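# Put bottles on ledges matching cap colour

## Task

For every bottle, find the wall ledge whose label strip has the same colour as the bottle's cap, and set the bottle upright on that ledge so that its entire base rests on the ledge.

## Robot and tools

ROBOT. Two seven-joint arms, left_arm and right_arm, each with a two-finger gripper. The elbow is not set by the gripper pose, so a big wrist turn can swing it. Equal joint values on both arms give mirrored postures.

FRAME. Every position and quaternion is in one scene frame, in metres. Its origin lies on the plane z = 0, under the midpoint between the two arm bases, which sit 0.70 m above it. +x points forward (the way both arms face), +z points up, and left_arm is on the +y side. Image left/right does not match arm names. Reported hand positions and orientations can be off by a few centimetres, more at long reach.

GRIPPER. Fingers point along the gripper's own +z axis and close along its y axis. end_effector_position is the point between the pads when closed, under 1 cm short of the fingertips. Closing pushes the fingertips about 17 mm further along +z, mostly while the pads are more than 70 mm apart. Opening runs from -1 (closed) to +1 (fully open, 0.145 m); a full close needs at least about 0.5 s. To grip, keep commanding an opening well below grip_measured; the lower, the harder the squeeze (about 10 N per pad, objects up to about 11 cm wide). Fast closing squeezes harder.

ROW LAYOUT. Both motion tools use rows of 16 plain numbers, always for both arms: left_arm x, y, z, qw, qx, qy, qz, opening, then right_arm the same eight. x, y, z is an absolute target for that gripper's end_effector_position in metres; qw..qz is an absolute target orientation (w first), both in the scene frame. To hold orientation, repeat the same quaternion in every row rather than copying a drifted reading. An arm meant to stay still should get, every call, the full pose from the last result before it stopped, plus its intended opening; a 0 opening is a real command. Sending the measured pose can relieve a press.

execute_actions(actions, cameras). actions is a list of actions; each action is a list of up to 15 rows, one row per 1/30 s control step; a short action repeats its last row until 15 steps. An empty list just reports state and images. A target more than 0.6 m from the gripper's current position along any of the gripper's own axes makes that action refused for both arms; if the first action fails this against the latest report, or any action is malformed, the whole call is refused. Each step the controller limits the commanded orientation to 32 degrees from the measured one and moves position first if it cannot do both; an action may fall short, and the arm then heads to its "Hand target", so send the remainder next.

move(target, speed, blend, opening_speed, blocking, cameras). target is one 16-number row or a list of up to 15 rows (the row format above, no 0.6 m check). Each gripper travels in a straight line from its Hand target, turning the short way; all paths finish together, last at least 0.5 s and are cut at 10 s. speed: 0.002 to 1.1 m/s (default 0.25), one value or one per target; rotation is capped at twice that in rad/s. blend: corner rounding radius in metres, one value or one per target; default 0. opening_speed: rate of commanded opening change per second on the -1..1 scale, at least 0.2. First-target openings are sent at the start; later ones are sent on arrival, once everything is at rest. Paths ignore obstacles and the other arm, and grippers lag and may overshoot speed, especially with a near-straight arm. blocking=false returns after about 0.5 s while the move continues; a new move replaces it. The result adds a "move:" line: done, off_target, moving, held or fault, with limits=paced (pose clipped) or limits=held (steps withheld). An arm not named is done (within 3 mm and 2 degrees). Neither done nor off_target tells whether it touches something.

wait(seconds 0 to 10, cameras): lets time pass holding commands; a running move continues. stop(cameras): brakes the running move. zoom_image(camera cam_high or cam_low, region [x0, y0, x1, y1] in pixels, at most 504x504): closer look at the latest image. read_manual(section "licences"): licence texts only. finished_scene(scene 1 or 2): ends the scene irreversibly; the goal must hold without the robot.

RESULTS. Each gives per arm end_effector_position, end_effector_quat_wxyz, Hand target, Tool commands, grip_measured, Joint positions (last number is opening in metres), Joint velocities ("within noise" means still) and Joint torques (whole drive output incl. arm weight; entries 3 and 4 flip sign past ±28 N m). Action calls also list positions at some steps. Images come from cam_high then cam_low, each 896x504, with calibration given (may be slightly off).

AVOID. Dropping bottles, releasing things while they move, slamming, hard pushes, knocking anything out of the work area, and any hard contact between the arms, including one gripper closing on the other's fingers. The clearance check does not stop grippers or wrist cameras colliding. Loose objects may get brief nudges. Holding loads, stretched arms or pushing at unreachable poses heats motors: MOTOR HOT appears at 85 °C, and at 100 °C an OVER-TEMPERATURE FAULT stops that arm for 30 to 60 s or more.

Each tool is called after "Emit:" as name(argument=value, ...) on one line, values as JSON.

## Session

Emit:
execute_actions(actions=[])

Scene clock: 0.00 s.
left_arm: end_effector_position=(+0.3554, +0.1334, +0.3763) grip_measured=+1.00 end_effector_quat_wxyz=(-0.040, -0.585, +0.680, -0.440) | right_arm: end_effector_position=(+0.4020, -0.0846, +0.4120) grip_measured=+1.00 end_effector_quat_wxyz=(+0.172, +0.783, +0.024, +0.598)
Joint positions: left_arm=[0.476 0.652 -0.724 1.144 -0.177 -0.294 0.656 0.145] | right_arm=[0.249 -0.096 -0.415 1.14 -0.092 0.203 -0.635 0.145]
Joint velocities: within noise
Joint torques (N m): no reading
Motor temperatures (°C): left_arm=[23 20 24 22 21 24 21] | right_arm=[21 23 24 21 21 21 22]
Hand target: left_arm +0.3554, +0.1334, +0.3763; -0.040, -0.585, +0.680, -0.440 | right_arm +0.4020, -0.0846, +0.4120; +0.172, +0.783, +0.024, +0.598
Tool commands: left_gripper/opening=+1.0 right_gripper/opening=+1.0

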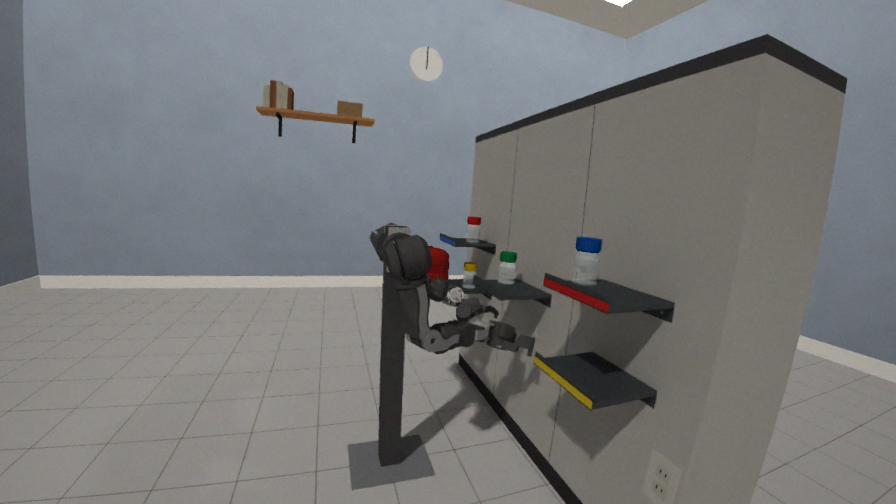

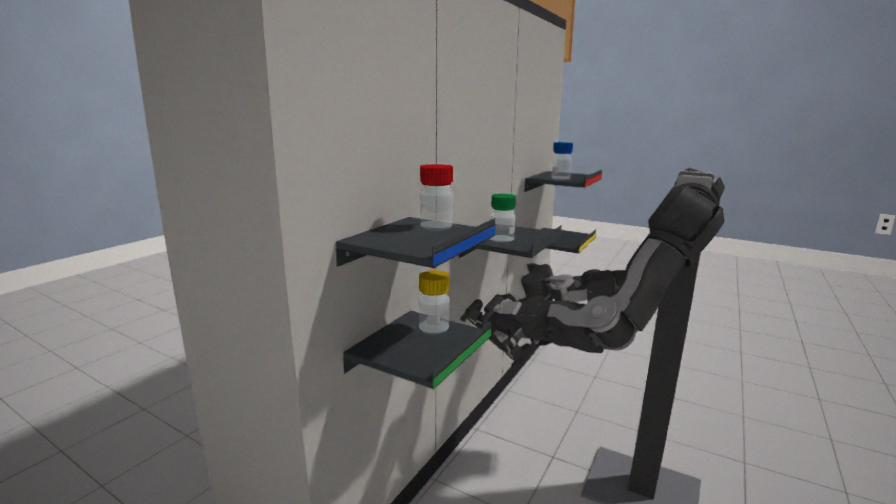

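Emit:
zoom_image(camera="cam_high", region=[420, 200, 700, 420])

Emit:
zoom_image(camera="cam_low", region=[320, 120, 640, 400])

Scaled by 1.800 from the camera's 896x504 image, which has a finer 1280x720 frame.

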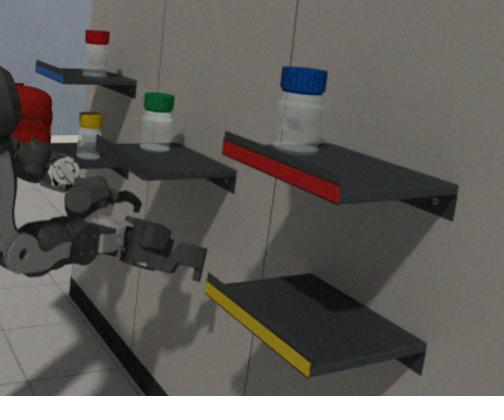

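Scaled by 1.575 from the camera's 896x504 image, which has a finer 1280x720 frame.

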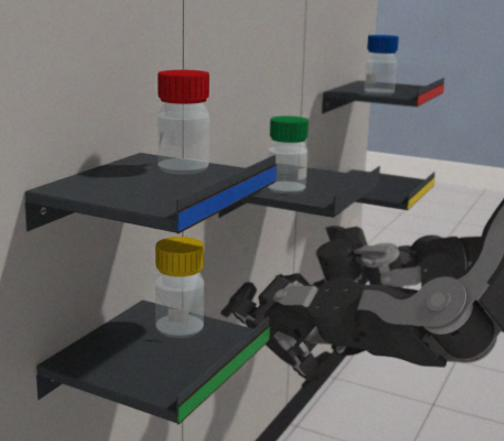

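Emit:
move(target=[[0.24,0.17,0.38,-0.040,-0.585,0.680,-0.440,1,0.25,-0.15,0.41,0.172,0.783,0.024,0.598,1],[0.22,0.28,0.5,0,0.7071,0,0.7071,1,0.22,-0.26,0.45,0,0.7071,0,0.7071,1]])

Scene clock: 124.67 s.
left_arm: end_effector_position=(+0.2202, +0.2789, +0.4999) grip_measured=+1.00 end_effector_quat_wxyz=(+0.002, +0.707, -0.004, +0.708) | right_arm: end_effector_position=(+0.2200, -0.2601, +0.4498) grip_measured=+1.00 end_effector_quat_wxyz=(+0.002, +0.708, -0.001, +0.706)
Joint positions: left_arm=[-0.949 0.739 0.241 1.97 0.709 -0.494 -0.106 0.145] | right_arm=[-0.751 0.79 -0.123 1.782 0.581 -0.663 -0.305 0.145]
Joint velocities: within noise
Joint torques (N m): left_arm=[-0.78 2.39 2.1 4.44 0.14 -0.53 -0.06] | right_arm=[0.07 3.97 2 2.62 0.04 -0.53 0.17]
Motor temperatures (°C): left_arm=[27 21 25 23 22 24 21] | right_arm=[23 23 24 23 21 21 21]
Hand target: left_arm +0.2200, +0.2799, +0.5000; +0.000, +0.707, +0.000, +0.707 | right_arm +0.2200, -0.2601, +0.4499; +0.000, +0.707, +0.000, +0.707
Off the commanded pose: left_arm 0.001 m, 0 deg | right_arm 0.000 m, 0 deg.
move: done

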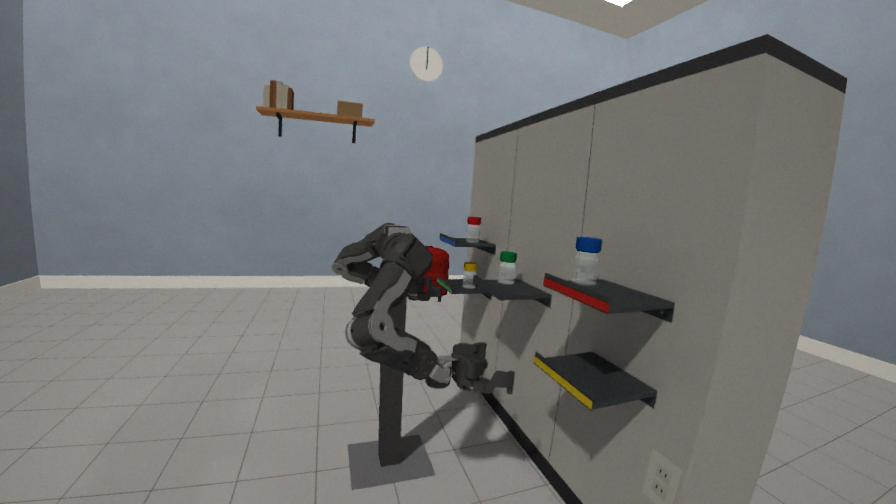

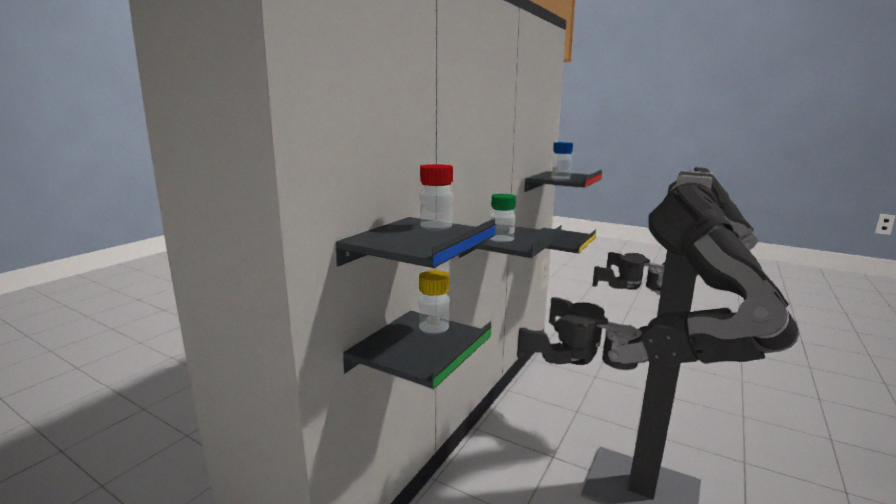

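Emit:
zoom_image(camera="cam_low", region=[400, 240, 660, 390])

Emit:
zoom_image(camera="cam_high", region=[400, 200, 620, 420])

Scaled by 1.938 from the camera's 896x504 image, which has a finer 1280x720 frame.

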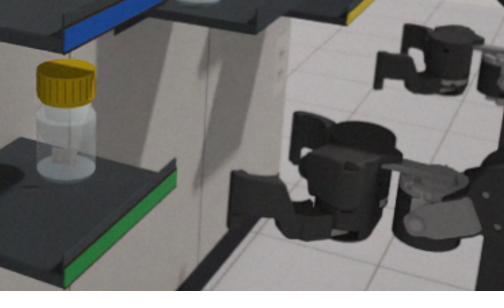

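Scaled by 2.291 from the camera's 896x504 image, which has a finer 1280x720 frame.

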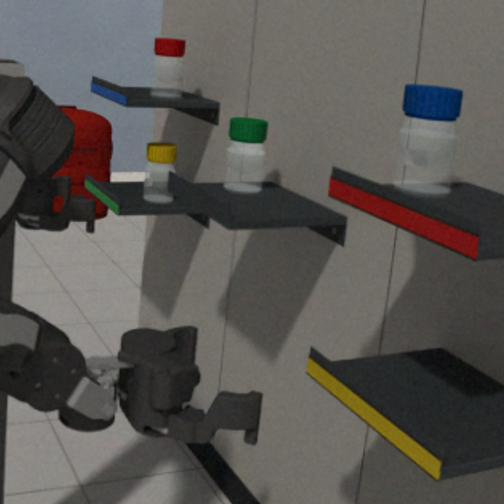

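Emit:
move(target=[0.24,0.365,0.548,0,0.7071,0,0.7071,1,0.22,-0.26,0.45,0,0.7071,0,0.7071,1])

Emit:
zoom_image(camera="cam_low", region=[340, 220, 600, 390])

Emit:
zoom_image(camera="cam_high", region=[400, 200, 560, 340])

Scene clock: 169.80 s.
left_arm: end_effector_position=(+0.2400, +0.3660, +0.5494) grip_measured=+1.00 end_effector_quat_wxyz=(-0.003, +0.705, +0.002, +0.709) | right_arm: end_effector_position=(+0.2200, -0.2601, +0.4498) grip_measured=+1.00 end_effector_quat_wxyz=(+0.002, +0.708, -0.001, +0.706)
Joint positions: left_arm=[-1.118 0.944 0.653 1.81 1.152 -0.443 0.165 0.145] | right_arm=[-0.751 0.79 -0.123 1.782 0.581 -0.663 -0.305 0.145]
Joint velocities: within noise
Joint torques (N m): left_arm=[-0.07 3.63 2.13 2.13 0.27 -0.57 0.24] | right_arm=[-0.04 4.15 1.89 2.55 0.04 -0.56 0.13]
Motor temperatures (°C): left_arm=[24 21 25 24 21 24 21] | right_arm=[21 24 24 22 21 21 21]
Hand target: left_arm +0.2400, +0.3650, +0.5480; +0.000, +0.707, +0.000, +0.707 | right_arm +0.2199, -0.2600, +0.4500; +0.000, +0.707, +0.000, +0.707
Off the commanded pose: left_arm 0.002 m, 0 deg | right_arm 0.000 m, 0 deg.
move: done

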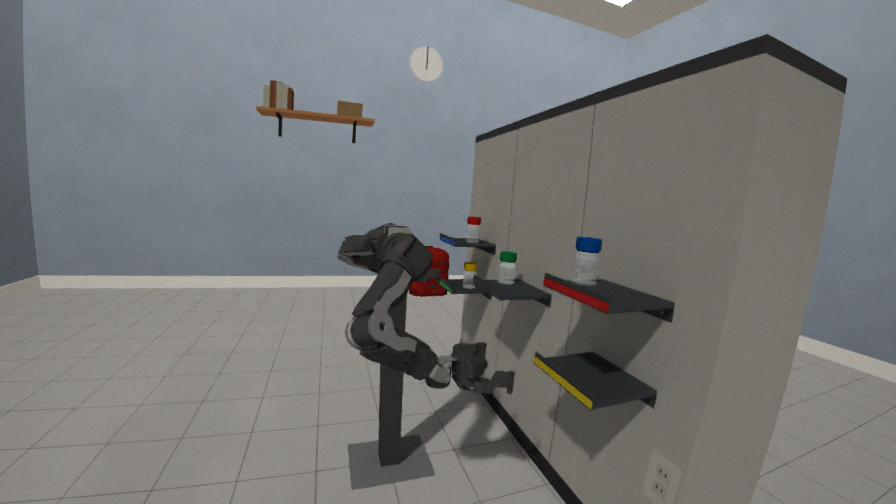

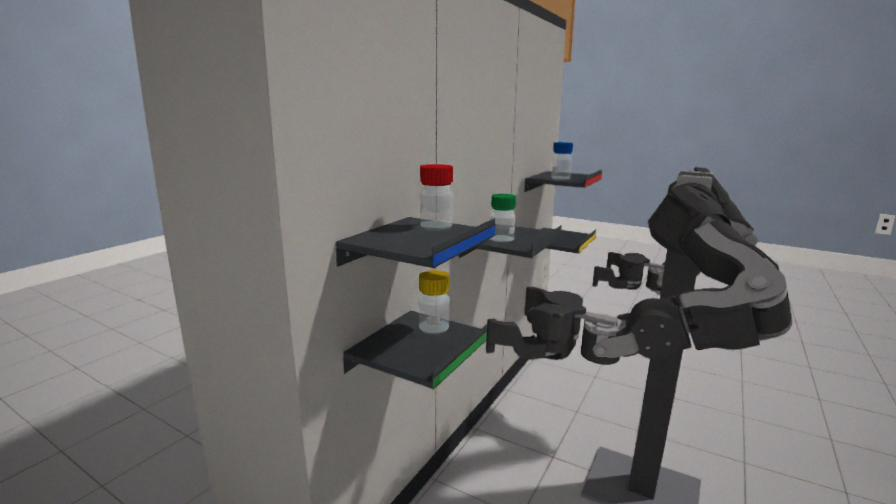

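Scaled by 1.938 from the camera's 896x504 image, which has a finer 1280x720 frame.

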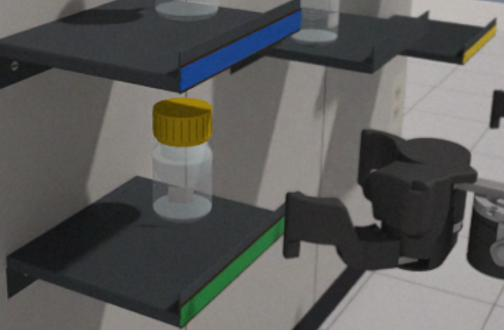

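Scaled by 3.150 from the camera's 896x504 image, which has a finer 1280x720 frame.

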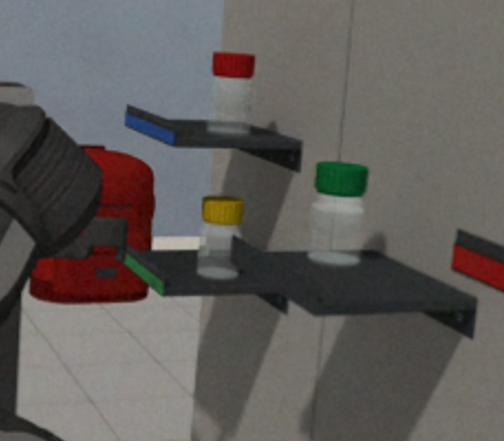

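Emit:
move(target=[0.365,0.365,0.548,0,0.7071,0,0.7071,1,0.22,-0.26,0.45,0,0.7071,0,0.7071,1], speed=0.15)

Emit:
zoom_image(camera="cam_low", region=[340, 220, 600, 390])

Emit:
zoom_image(camera="cam_high", region=[400, 200, 560, 340])

Scene clock: 188.07 s.
left_arm: end_effector_position=(+0.3651, +0.3657, +0.5497) grip_measured=+1.00 end_effector_quat_wxyz=(-0.001, +0.705, +0.002, +0.709) | right_arm: end_effector_position=(+0.2200, -0.2602, +0.4498) grip_measured=+1.00 end_effector_quat_wxyz=(+0.002, +0.708, -0.001, +0.706)
Joint positions: left_arm=[-0.056 1.173 -0.206 1.442 1.196 -0.301 0.037 0.145] | right_arm=[-0.751 0.791 -0.123 1.782 0.581 -0.663 -0.305 0.145]
Joint velocities: within noise
Joint torques (N m): left_arm=[5.21 7 2.44 1.7 0.11 -0.53 0.24] | right_arm=[-0.04 4.05 1.87 2.65 0.03 -0.55 0.15]
Motor temperatures (°C): left_arm=[24 22 25 23 21 24 21] | right_arm=[21 24 24 21 20 21 21]
Hand target: left_arm +0.3650, +0.3650, +0.5481; +0.000, +0.707, +0.000, +0.707 | right_arm +0.2200, -0.2601, +0.4500; +0.000, +0.707, +0.000, +0.707
Off the commanded pose: left_arm 0.002 m, 0 deg | right_arm 0.000 m, 0 deg.
move: done

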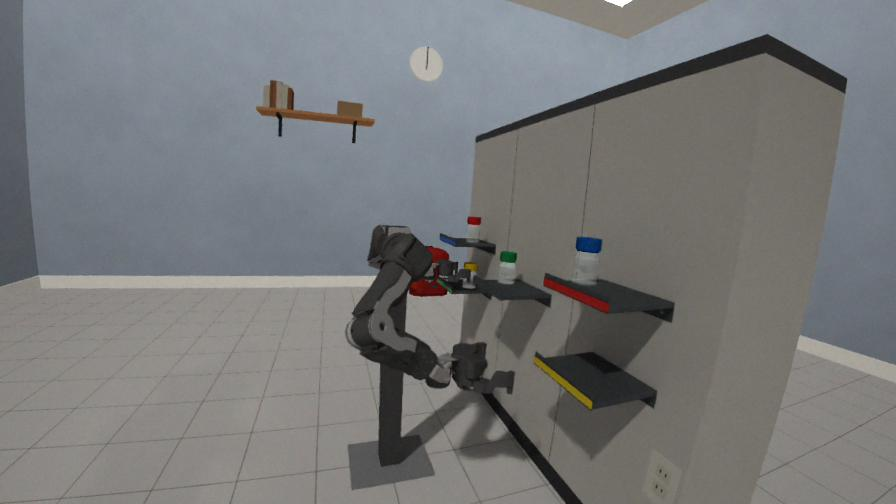

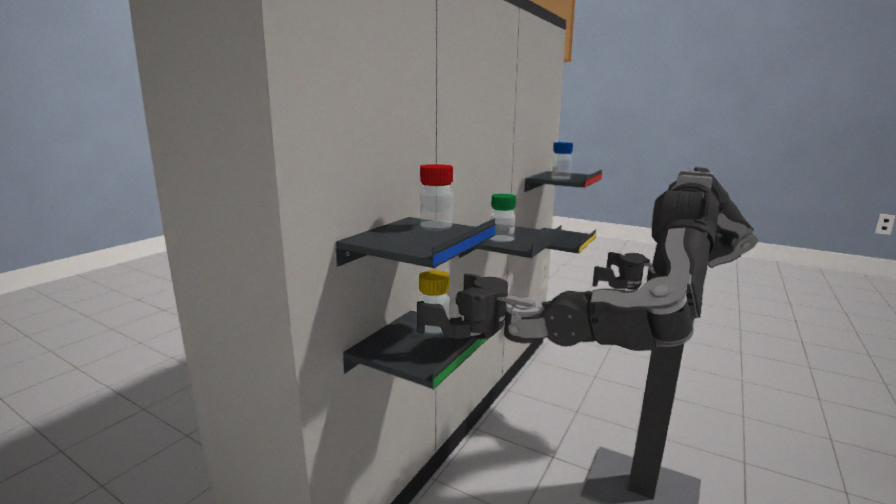

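Scaled by 1.938 from the camera's 896x504 image, which has a finer 1280x720 frame.

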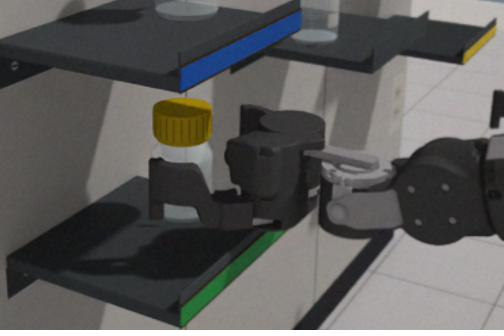

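Scaled by 3.150 from the camera's 896x504 image, which has a finer 1280x720 frame.

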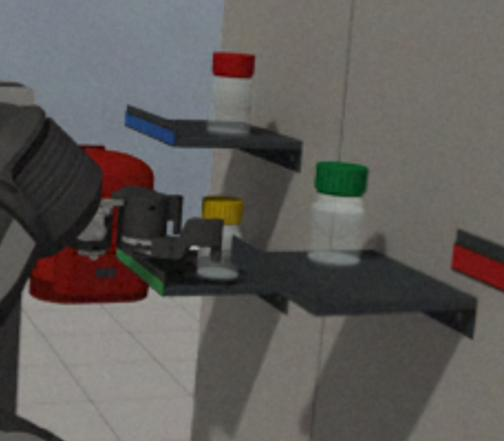

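Emit:
move(target=[0.365,0.365,0.548,0,0.7071,0,0.7071,-0.5,0.22,-0.26,0.45,0,0.7071,0,0.7071,1], opening_speed=1.5)

Emit:
zoom_image(camera="cam_low", region=[340, 220, 600, 390])

Scene clock: 197.17 s.
left_arm: end_effector_position=(+0.3651, +0.3644, +0.5498) grip_measured=-0.33 end_effector_quat_wxyz=(+0.001, +0.705, -0.001, +0.709) | right_arm: end_effector_position=(+0.2200, -0.2602, +0.4498) grip_measured=+1.00 end_effector_quat_wxyz=(+0.002, +0.708, -0.001, +0.706)
Joint positions: left_arm=[-0.056 1.173 -0.206 1.442 1.194 -0.3 0.045 0.051] | right_arm=[-0.751 0.791 -0.123 1.782 0.581 -0.663 -0.305 0.145]
Joint velocities: within noise
Joint torques (N m): left_arm=[5 6.82 2.69 1.74 0.14 -0.55 0.04] | right_arm=[-0.17 4.07 1.89 2.69 0.04 -0.54 0.16]
Motor temperatures (°C): left_arm=[24 23 25 23 21 24 21] | right_arm=[21 24 24 21 20 21 21]
Hand target: left_arm +0.3650, +0.3649, +0.5481; +0.000, +0.707, +0.000, +0.707 | right_arm +0.2200, -0.2601, +0.4500; +0.000, +0.707, +0.000, +0.707
Off the commanded pose: left_arm 0.002 m, 0 deg | right_arm 0.000 m, 0 deg.
move: done

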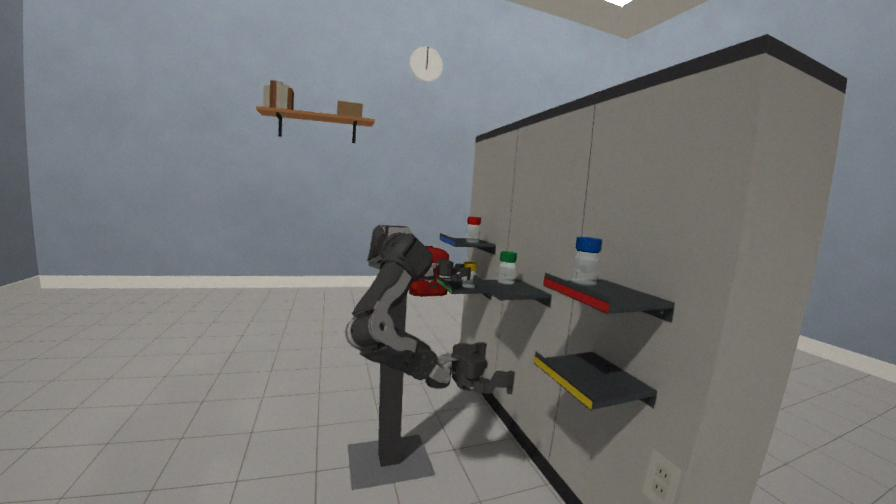

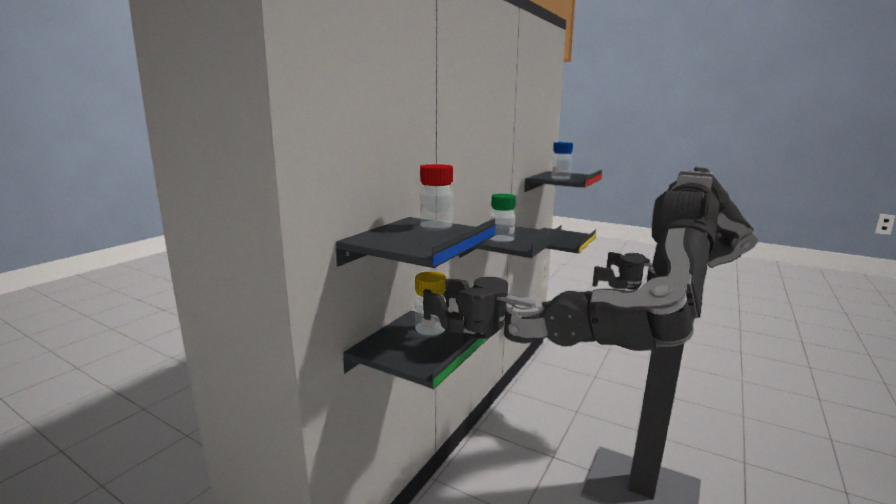

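Scaled by 1.938 from the camera's 896x504 image, which has a finer 1280x720 frame.

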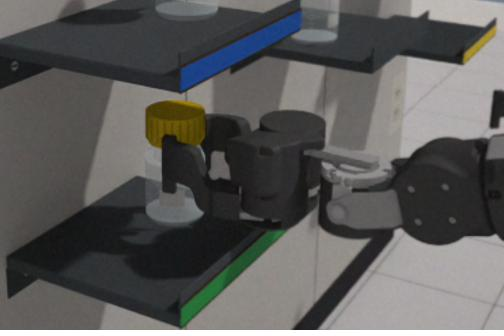

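Emit:
move(target=[[0.365,0.365,0.590,0,0.7071,0,0.7071,-0.5,0.22,-0.26,0.45,0,0.7071,0,0.7071,1],[0.22,0.33,0.60,0,0.7071,0,0.7071,-0.5,0.20,-0.30,0.45,0,0.7071,0,0.7071,1],[0.20,-0.05,0.695,0,0.7071,0,0.7071,-0.5,0.20,-0.30,0.45,0,0.7071,0,0.7071,1]], blend=[0.01,0.04,0], speed=[0.1,0.25,0.3])

Emit:
zoom_image(camera="cam_low", region=[400, 170, 700, 340])

Emit:
zoom_image(camera="cam_high", region=[380, 200, 560, 340])

Scene clock: 222.30 s.
left_arm: end_effector_position=(+0.1974, +0.0419, +0.6642) grip_measured=-0.34 end_effector_quat_wxyz=(+0.134, +0.512, +0.001, +0.849) | right_arm: end_effector_position=(+0.2001, -0.2993, +0.4493) grip_measured=+1.00 end_effector_quat_wxyz=(+0.000, +0.709, +0.000, +0.706)
Joint positions: left_arm=[-0.685 -0.066 -0.651 2.429 -0.401 -0.236 -0.173 0.05] | right_arm=[-0.887 0.829 0.021 1.694 0.752 -0.781 -0.107 0.145]
Joint velocities: within noise
Joint torques (N m): left_arm=[0.07 -1.28 -1.94 4.81 0.05 -0.82 0.11] | right_arm=[-0.59 3.1 3.08 2.03 0.14 -0.57 0.17]
Motor temperatures (°C): left_arm=[24 24 26 22 21 25 21] | right_arm=[21 24 24 21 20 21 21]
Hand target: left_arm +0.1966, +0.0420, +0.6663; +0.135, +0.507, +0.002, +0.852 | right_arm +0.2000, -0.3001, +0.4500; +0.000, +0.707, +0.000, +0.707
Off the commanded pose: left_arm 0.097 m, 32 deg | right_arm 0.001 m, 0 deg.
joint sent to its limit (right arm) — joint 6 (wrist pitch), lower limit. The joint targets still meet the commanded pose.
move: held (left_arm; a check stopped the path); path passed 2 of 3 targets; limits=paced,held
pose unreachable (left arm): on one or more control steps of this call, first in action 0 (counted from 0), this arm could not follow its commanded pose, so it was not sent that pose on those steps. It may still have moved: this result reports where it is.
cause: moving toward the commanded pose would bring two parts of the arm too close to each other (its base and another part of the arm, with joints 1 (shoulder pitch) to 7 (wrist yaw) between them).

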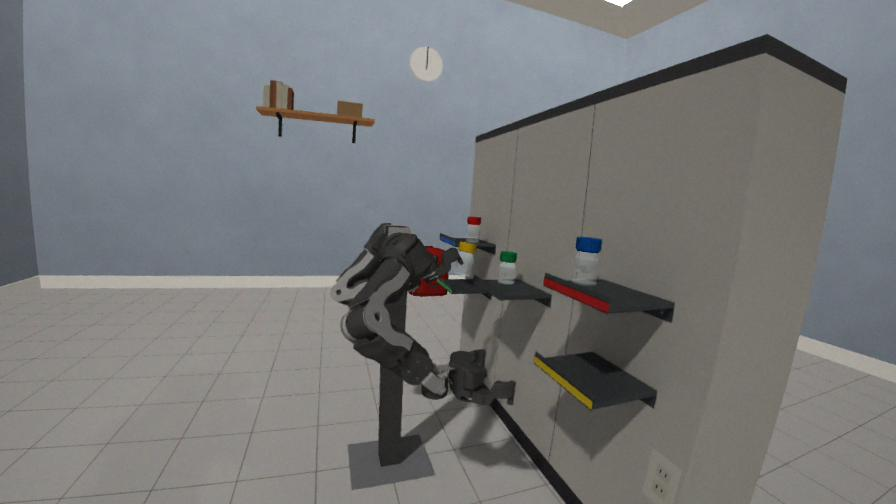

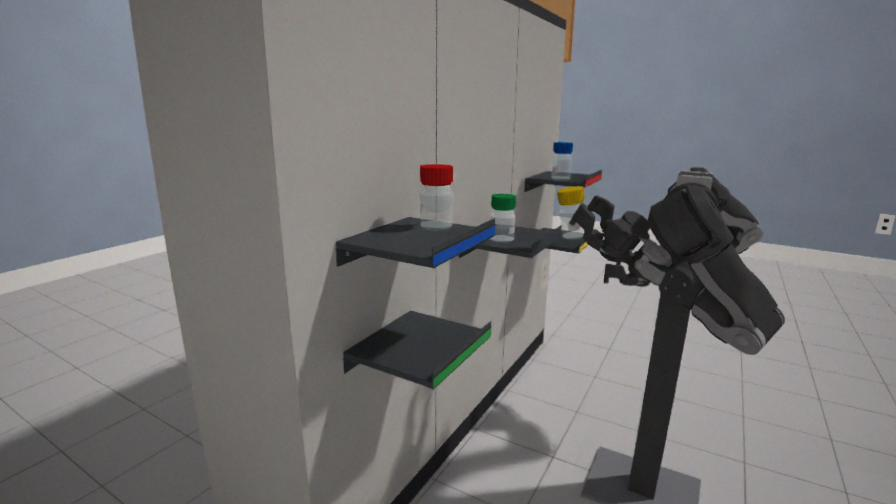

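Scaled by 1.680 from the camera's 896x504 image, which has a finer 1280x720 frame.

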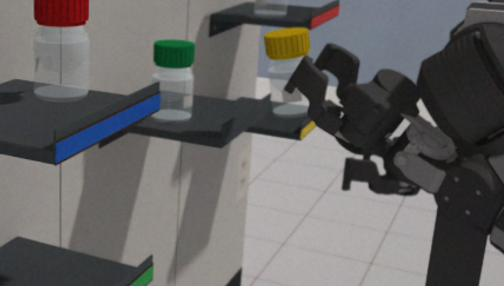

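Scaled by 2.800 from the camera's 896x504 image, which has a finer 1280x720 frame.

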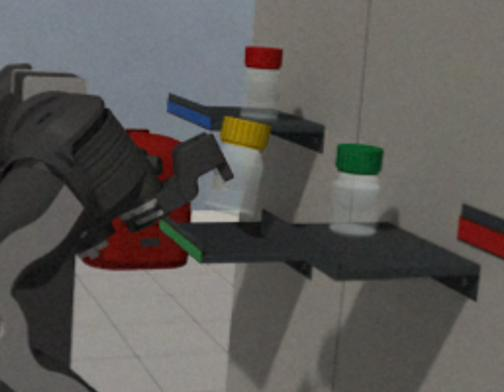

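Emit:
move(target=[[0.27,0.04,0.69,0,0.7071,0,0.7071,-0.5,0.20,-0.30,0.45,0,0.7071,0,0.7071,1],[0.28,-0.05,0.69,0,0.7071,0,0.7071,-0.5,0.20,-0.30,0.45,0,0.7071,0,0.7071,1]], blend=[0.02,0], speed=0.2)

Emit:
zoom_image(camera="cam_low", region=[400, 170, 700, 340])

Emit:
zoom_image(camera="cam_high", region=[380, 200, 560, 340])

Scene clock: 237.93 s.
left_arm: end_effector_position=(+0.2796, -0.0520, +0.6888) grip_measured=-0.34 end_effector_quat_wxyz=(+0.028, +0.684, -0.030, +0.729) | right_arm: end_effector_position=(+0.2001, -0.2993, +0.4493) grip_measured=+1.00 end_effector_quat_wxyz=(+0.000, +0.709, +0.000, +0.706)
Joint positions: left_arm=[0.701 -0.165 -1.152 2.054 0.744 0.761 -1.576 0.05] | right_arm=[-0.887 0.829 0.021 1.694 0.752 -0.781 -0.107 0.145]
Joint velocities: within noise
Joint torques (N m): left_arm=[5.79 -2.76 1.81 2.93 -0.43 -0.15 -0.06] | right_arm=[-0.75 3.1 3.11 2.09 0.12 -0.54 0.19]
Motor temperatures (°C): left_arm=[24 23 25 23 21 25 21] | right_arm=[21 23 24 21 20 21 21]
Hand target: left_arm +0.2802, -0.0497, +0.6897; +0.025, +0.683, -0.025, +0.730 | right_arm +0.2000, -0.3001, +0.4500; +0.000, +0.707, +0.000, +0.707
Off the commanded pose: left_arm 0.002 m, 6 deg | right_arm 0.001 m, 0 deg.
joint read past its limit (left arm) — joint 2 (shoulder roll), lower limit.
joint sent to its limit (left arm) — joint 2 (shoulder roll), lower limit; joint 7 (wrist yaw), lower limit. The joint targets are off in orientation, not in position.
joint sent to its limit (right arm) — joint 6 (wrist pitch), lower limit. The joint targets still meet the commanded pose.
move: off_target (left_arm)

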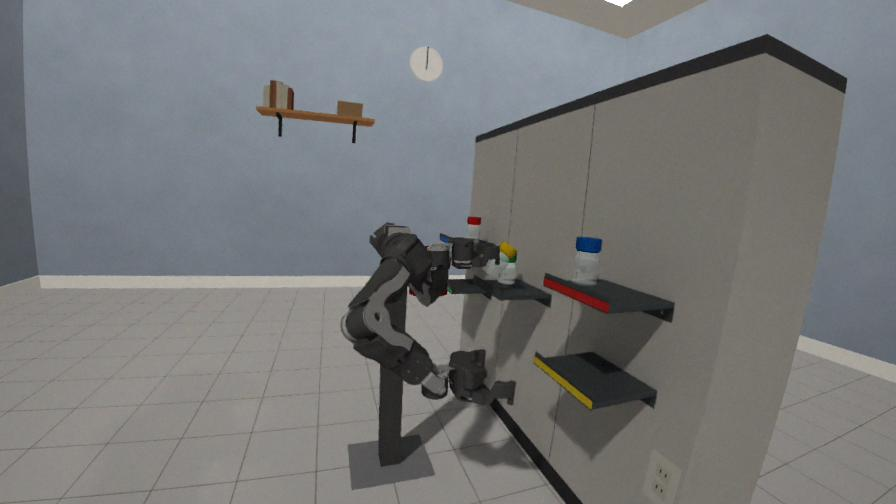

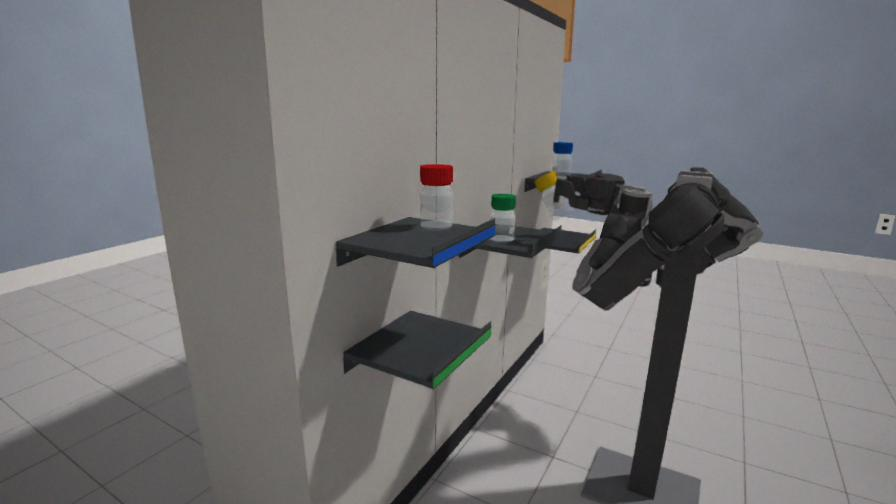

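Scaled by 1.680 from the camera's 896x504 image, which has a finer 1280x720 frame.

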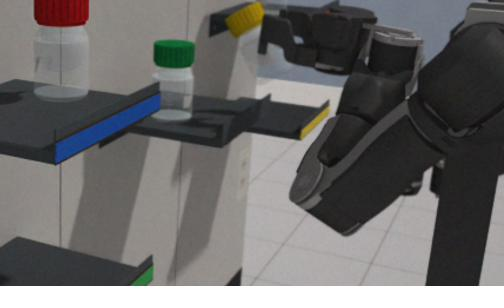

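Scaled by 2.800 from the camera's 896x504 image, which has a finer 1280x720 frame.

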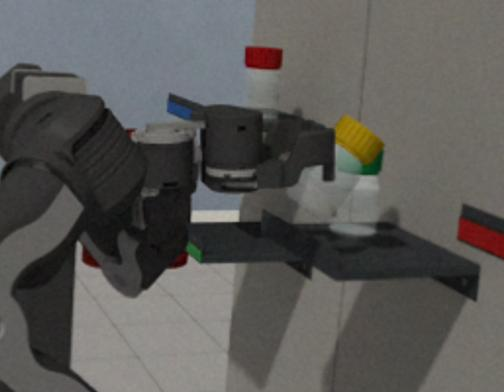

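Emit:
move(target=[[0.28,-0.05,0.70,0,0.7071,0,0.7071,-1,0.20,-0.30,0.45,0,0.7071,0,0.7071,1],[0.28,-0.05,0.70,0.180,0.504,-0.111,0.831,-1,0.20,-0.30,0.45,0,0.7071,0,0.7071,1]], speed=0.2, opening_speed=1)

Emit:
zoom_image(camera="cam_low", region=[400, 140, 700, 310])

Emit:
zoom_image(camera="cam_high", region=[400, 200, 580, 340])

Scene clock: 284.00 s.
left_arm: end_effector_position=(+0.2809, -0.0492, +0.6979) grip_measured=-0.34 end_effector_quat_wxyz=(+0.179, +0.513, -0.110, +0.832) | right_arm: end_effector_position=(+0.2001, -0.2993, +0.4493) grip_measured=+1.00 end_effector_quat_wxyz=(+0.000, +0.709, +0.000, +0.706)
Joint positions: left_arm=[0.899 0.298 -1.382 2.098 0.547 0.097 -1.148 0.05] | right_arm=[-0.887 0.829 0.021 1.694 0.752 -0.781 -0.107 0.145]
Joint velocities: within noise
Joint torques (N m): left_arm=[7.58 -1.15 1.89 2.59 -0.58 -0.47 0.2] | right_arm=[-0.73 3.23 3.11 2.13 0.13 -0.57 0.18]
Motor temperatures (°C): left_arm=[25 22 25 22 22 24 21] | right_arm=[21 23 24 21 20 21 21]
Hand target: left_arm +0.2800, -0.0500, +0.7000; +0.181, +0.507, -0.112, +0.835 | right_arm +0.2000, -0.3001, +0.4500; +0.000, +0.707, +0.000, +0.707
Off the commanded pose: left_arm 0.002 m, 1 deg | right_arm 0.001 m, 0 deg.
joint sent to its limit (right arm) — joint 6 (wrist pitch), lower limit. The joint targets still meet the commanded pose.
move: done

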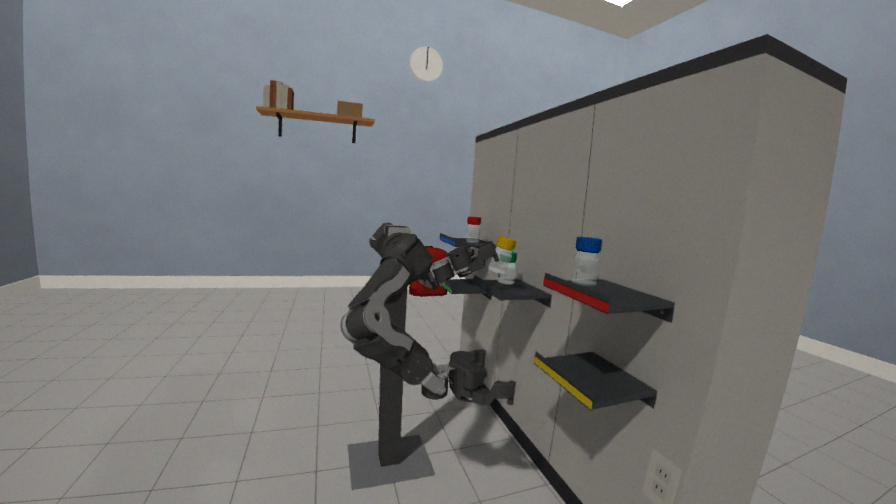

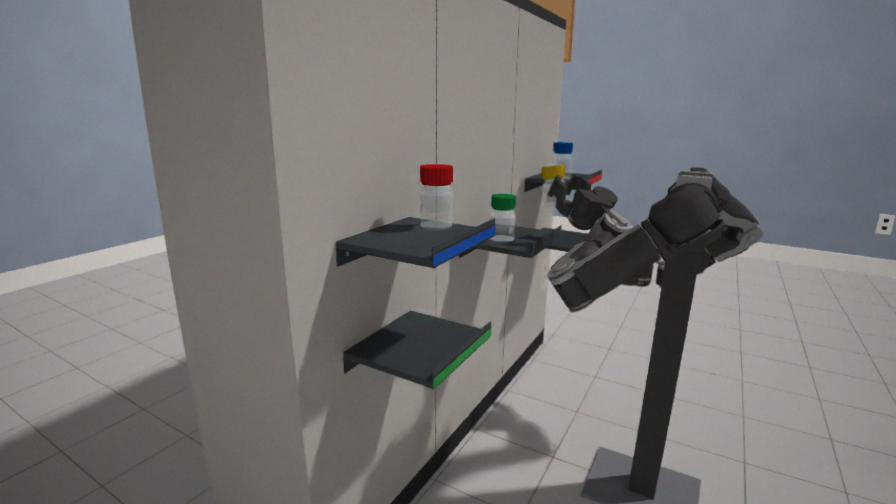

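Scaled by 1.680 from the camera's 896x504 image, which has a finer 1280x720 frame.

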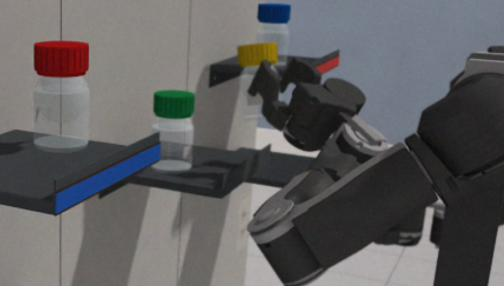

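Scaled by 2.800 from the camera's 896x504 image, which has a finer 1280x720 frame.

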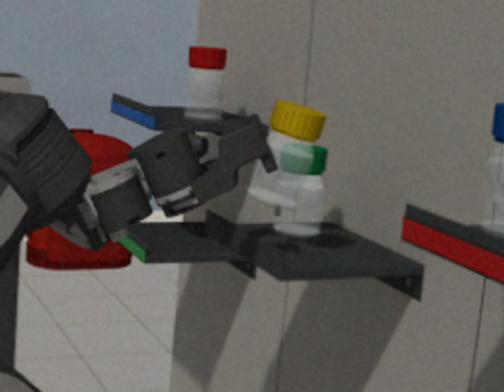

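Emit:
move(target=[[0.335,-0.055,0.70,0.152,0.478,-0.084,0.861,-1,0.20,-0.30,0.45,0,0.7071,0,0.7071,1],[0.335,-0.055,0.67,0.152,0.478,-0.084,0.861,-1,0.20,-0.30,0.45,0,0.7071,0,0.7071,1]], speed=0.12)

Emit:
zoom_image(camera="cam_low", region=[420, 140, 660, 280])

Emit:
zoom_image(camera="cam_high", region=[420, 220, 580, 340])

Scene clock: 319.33 s.
left_arm: end_effector_position=(+0.3352, -0.0557, +0.6692) grip_measured=-0.34 end_effector_quat_wxyz=(+0.152, +0.481, -0.086, +0.859) | right_arm: end_effector_position=(+0.2001, -0.2993, +0.4493) grip_measured=+1.00 end_effector_quat_wxyz=(+0.000, +0.709, +0.000, +0.706)
Joint positions: left_arm=[0.916 0.237 -1.408 1.729 0.459 -0.184 -1.086 0.05] | right_arm=[-0.887 0.829 0.021 1.694 0.752 -0.781 -0.107 0.145]
Joint velocities: within noise
Joint torques (N m): left_arm=[7.66 -1.23 2.69 2.76 -0.49 -0.53 -0.02] | right_arm=[-0.7 2.94 3.12 2.06 0.14 -0.54 0.19]
Motor temperatures (°C): left_arm=[27 22 25 22 22 24 21] | right_arm=[21 23 24 20 20 21 21]
Hand target: left_arm +0.3351, -0.0550, +0.6700; +0.152, +0.478, -0.084, +0.861 | right_arm +0.2000, -0.3001, +0.4500; +0.000, +0.707, +0.000, +0.707
Off the commanded pose: left_arm 0.001 m, 1 deg | right_arm 0.001 m, 0 deg.
joint sent to its limit (right arm) — joint 6 (wrist pitch), lower limit. The joint targets still meet the commanded pose.
move: done

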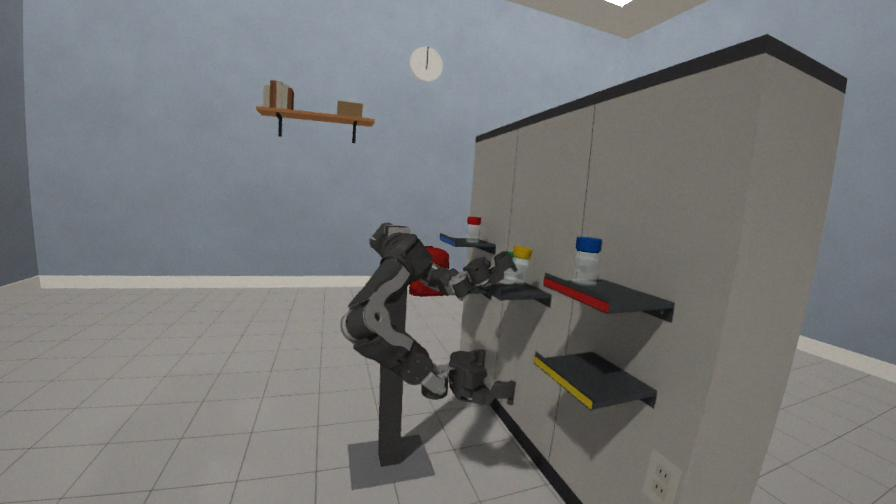

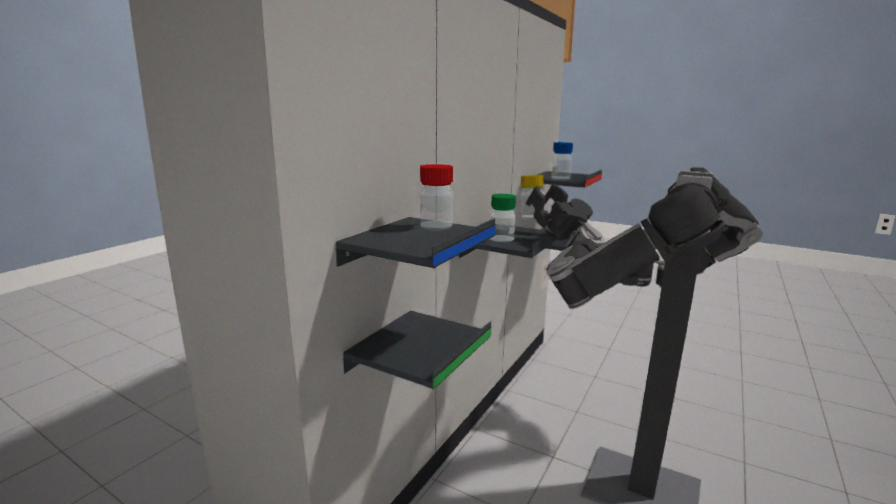

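Scaled by 2.100 from the camera's 896x504 image, which has a finer 1280x720 frame.

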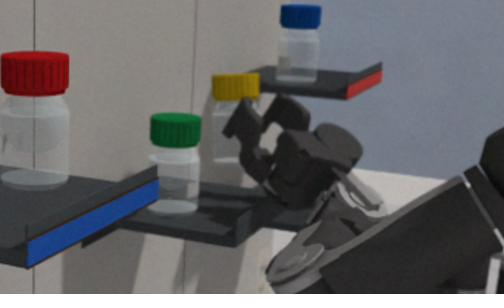

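Scaled by 3.150 from the camera's 896x504 image, which has a finer 1280x720 frame.

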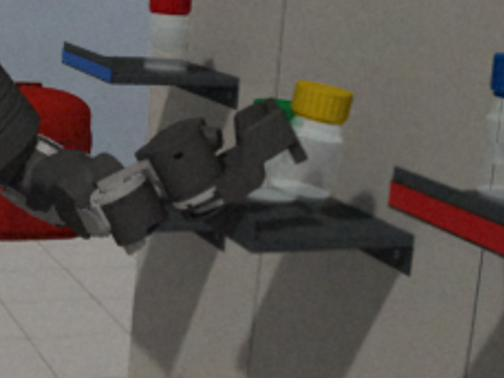

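Emit:
move(target=[0.335,-0.055,0.652,0.152,0.478,-0.084,0.861,-1,0.20,-0.30,0.45,0,0.7071,0,0.7071,1], speed=0.04)

Emit:
zoom_image(camera="cam_low", region=[420, 140, 660, 280])

Emit:
zoom_image(camera="cam_high", region=[420, 220, 580, 340])

Scene clock: 327.27 s.
left_arm: end_effector_position=(+0.3283, -0.0568, +0.6662) grip_measured=-0.34 end_effector_quat_wxyz=(+0.157, +0.454, -0.086, +0.873) | right_arm: end_effector_position=(+0.2001, -0.2993, +0.4493) grip_measured=+1.00 end_effector_quat_wxyz=(+0.000, +0.709, +0.000, +0.706)
Joint positions: left_arm=[0.863 0.227 -1.396 1.7 0.355 -0.236 -1.07 0.05] | right_arm=[-0.887 0.829 0.021 1.694 0.752 -0.781 -0.107 0.145]
Joint velocities: within noise
Joint torques (N m): left_arm=[3.97 -0.17 1.69 -0.31 0.87 -0.35 0.11] | right_arm=[-0.65 3.13 3.12 2.04 0.13 -0.54 0.2]
Motor temperatures (°C): left_arm=[27 22 25 22 22 24 21] | right_arm=[21 23 24 20 20 21 21]
Hand target: left_arm +0.3345, -0.0548, +0.6520; +0.152, +0.478, -0.084, +0.861 | right_arm +0.2000, -0.3001, +0.4500; +0.000, +0.707, +0.000, +0.707
Off the commanded pose: left_arm 0.016 m, 3 deg | right_arm 0.001 m, 0 deg.
joint sent to its limit (right arm) — joint 6 (wrist pitch), lower limit. The joint targets still meet the commanded pose.
move: off_target (left_arm)

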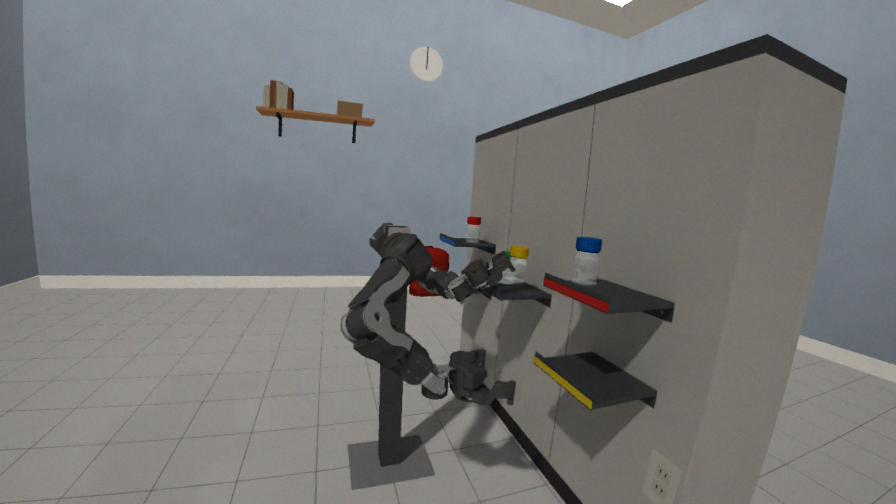

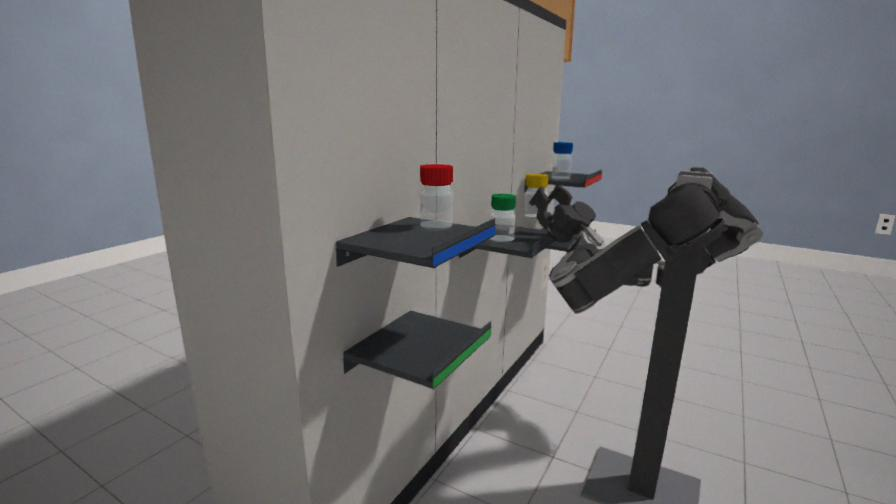

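Scaled by 2.100 from the camera's 896x504 image, which has a finer 1280x720 frame.

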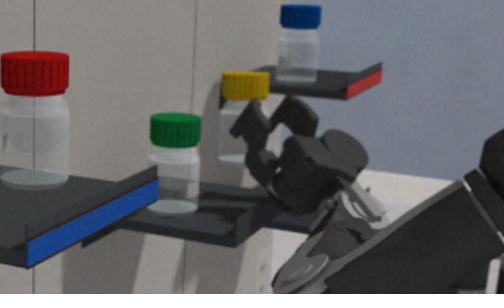

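Scaled by 3.150 from the camera's 896x504 image, which has a finer 1280x720 frame.

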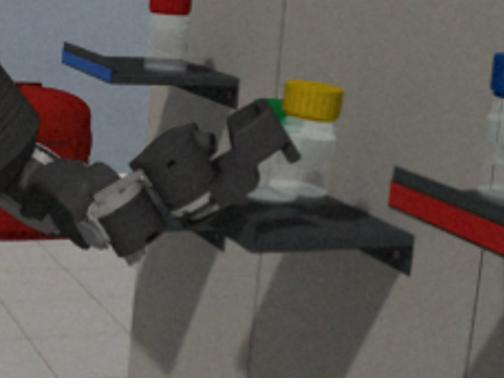

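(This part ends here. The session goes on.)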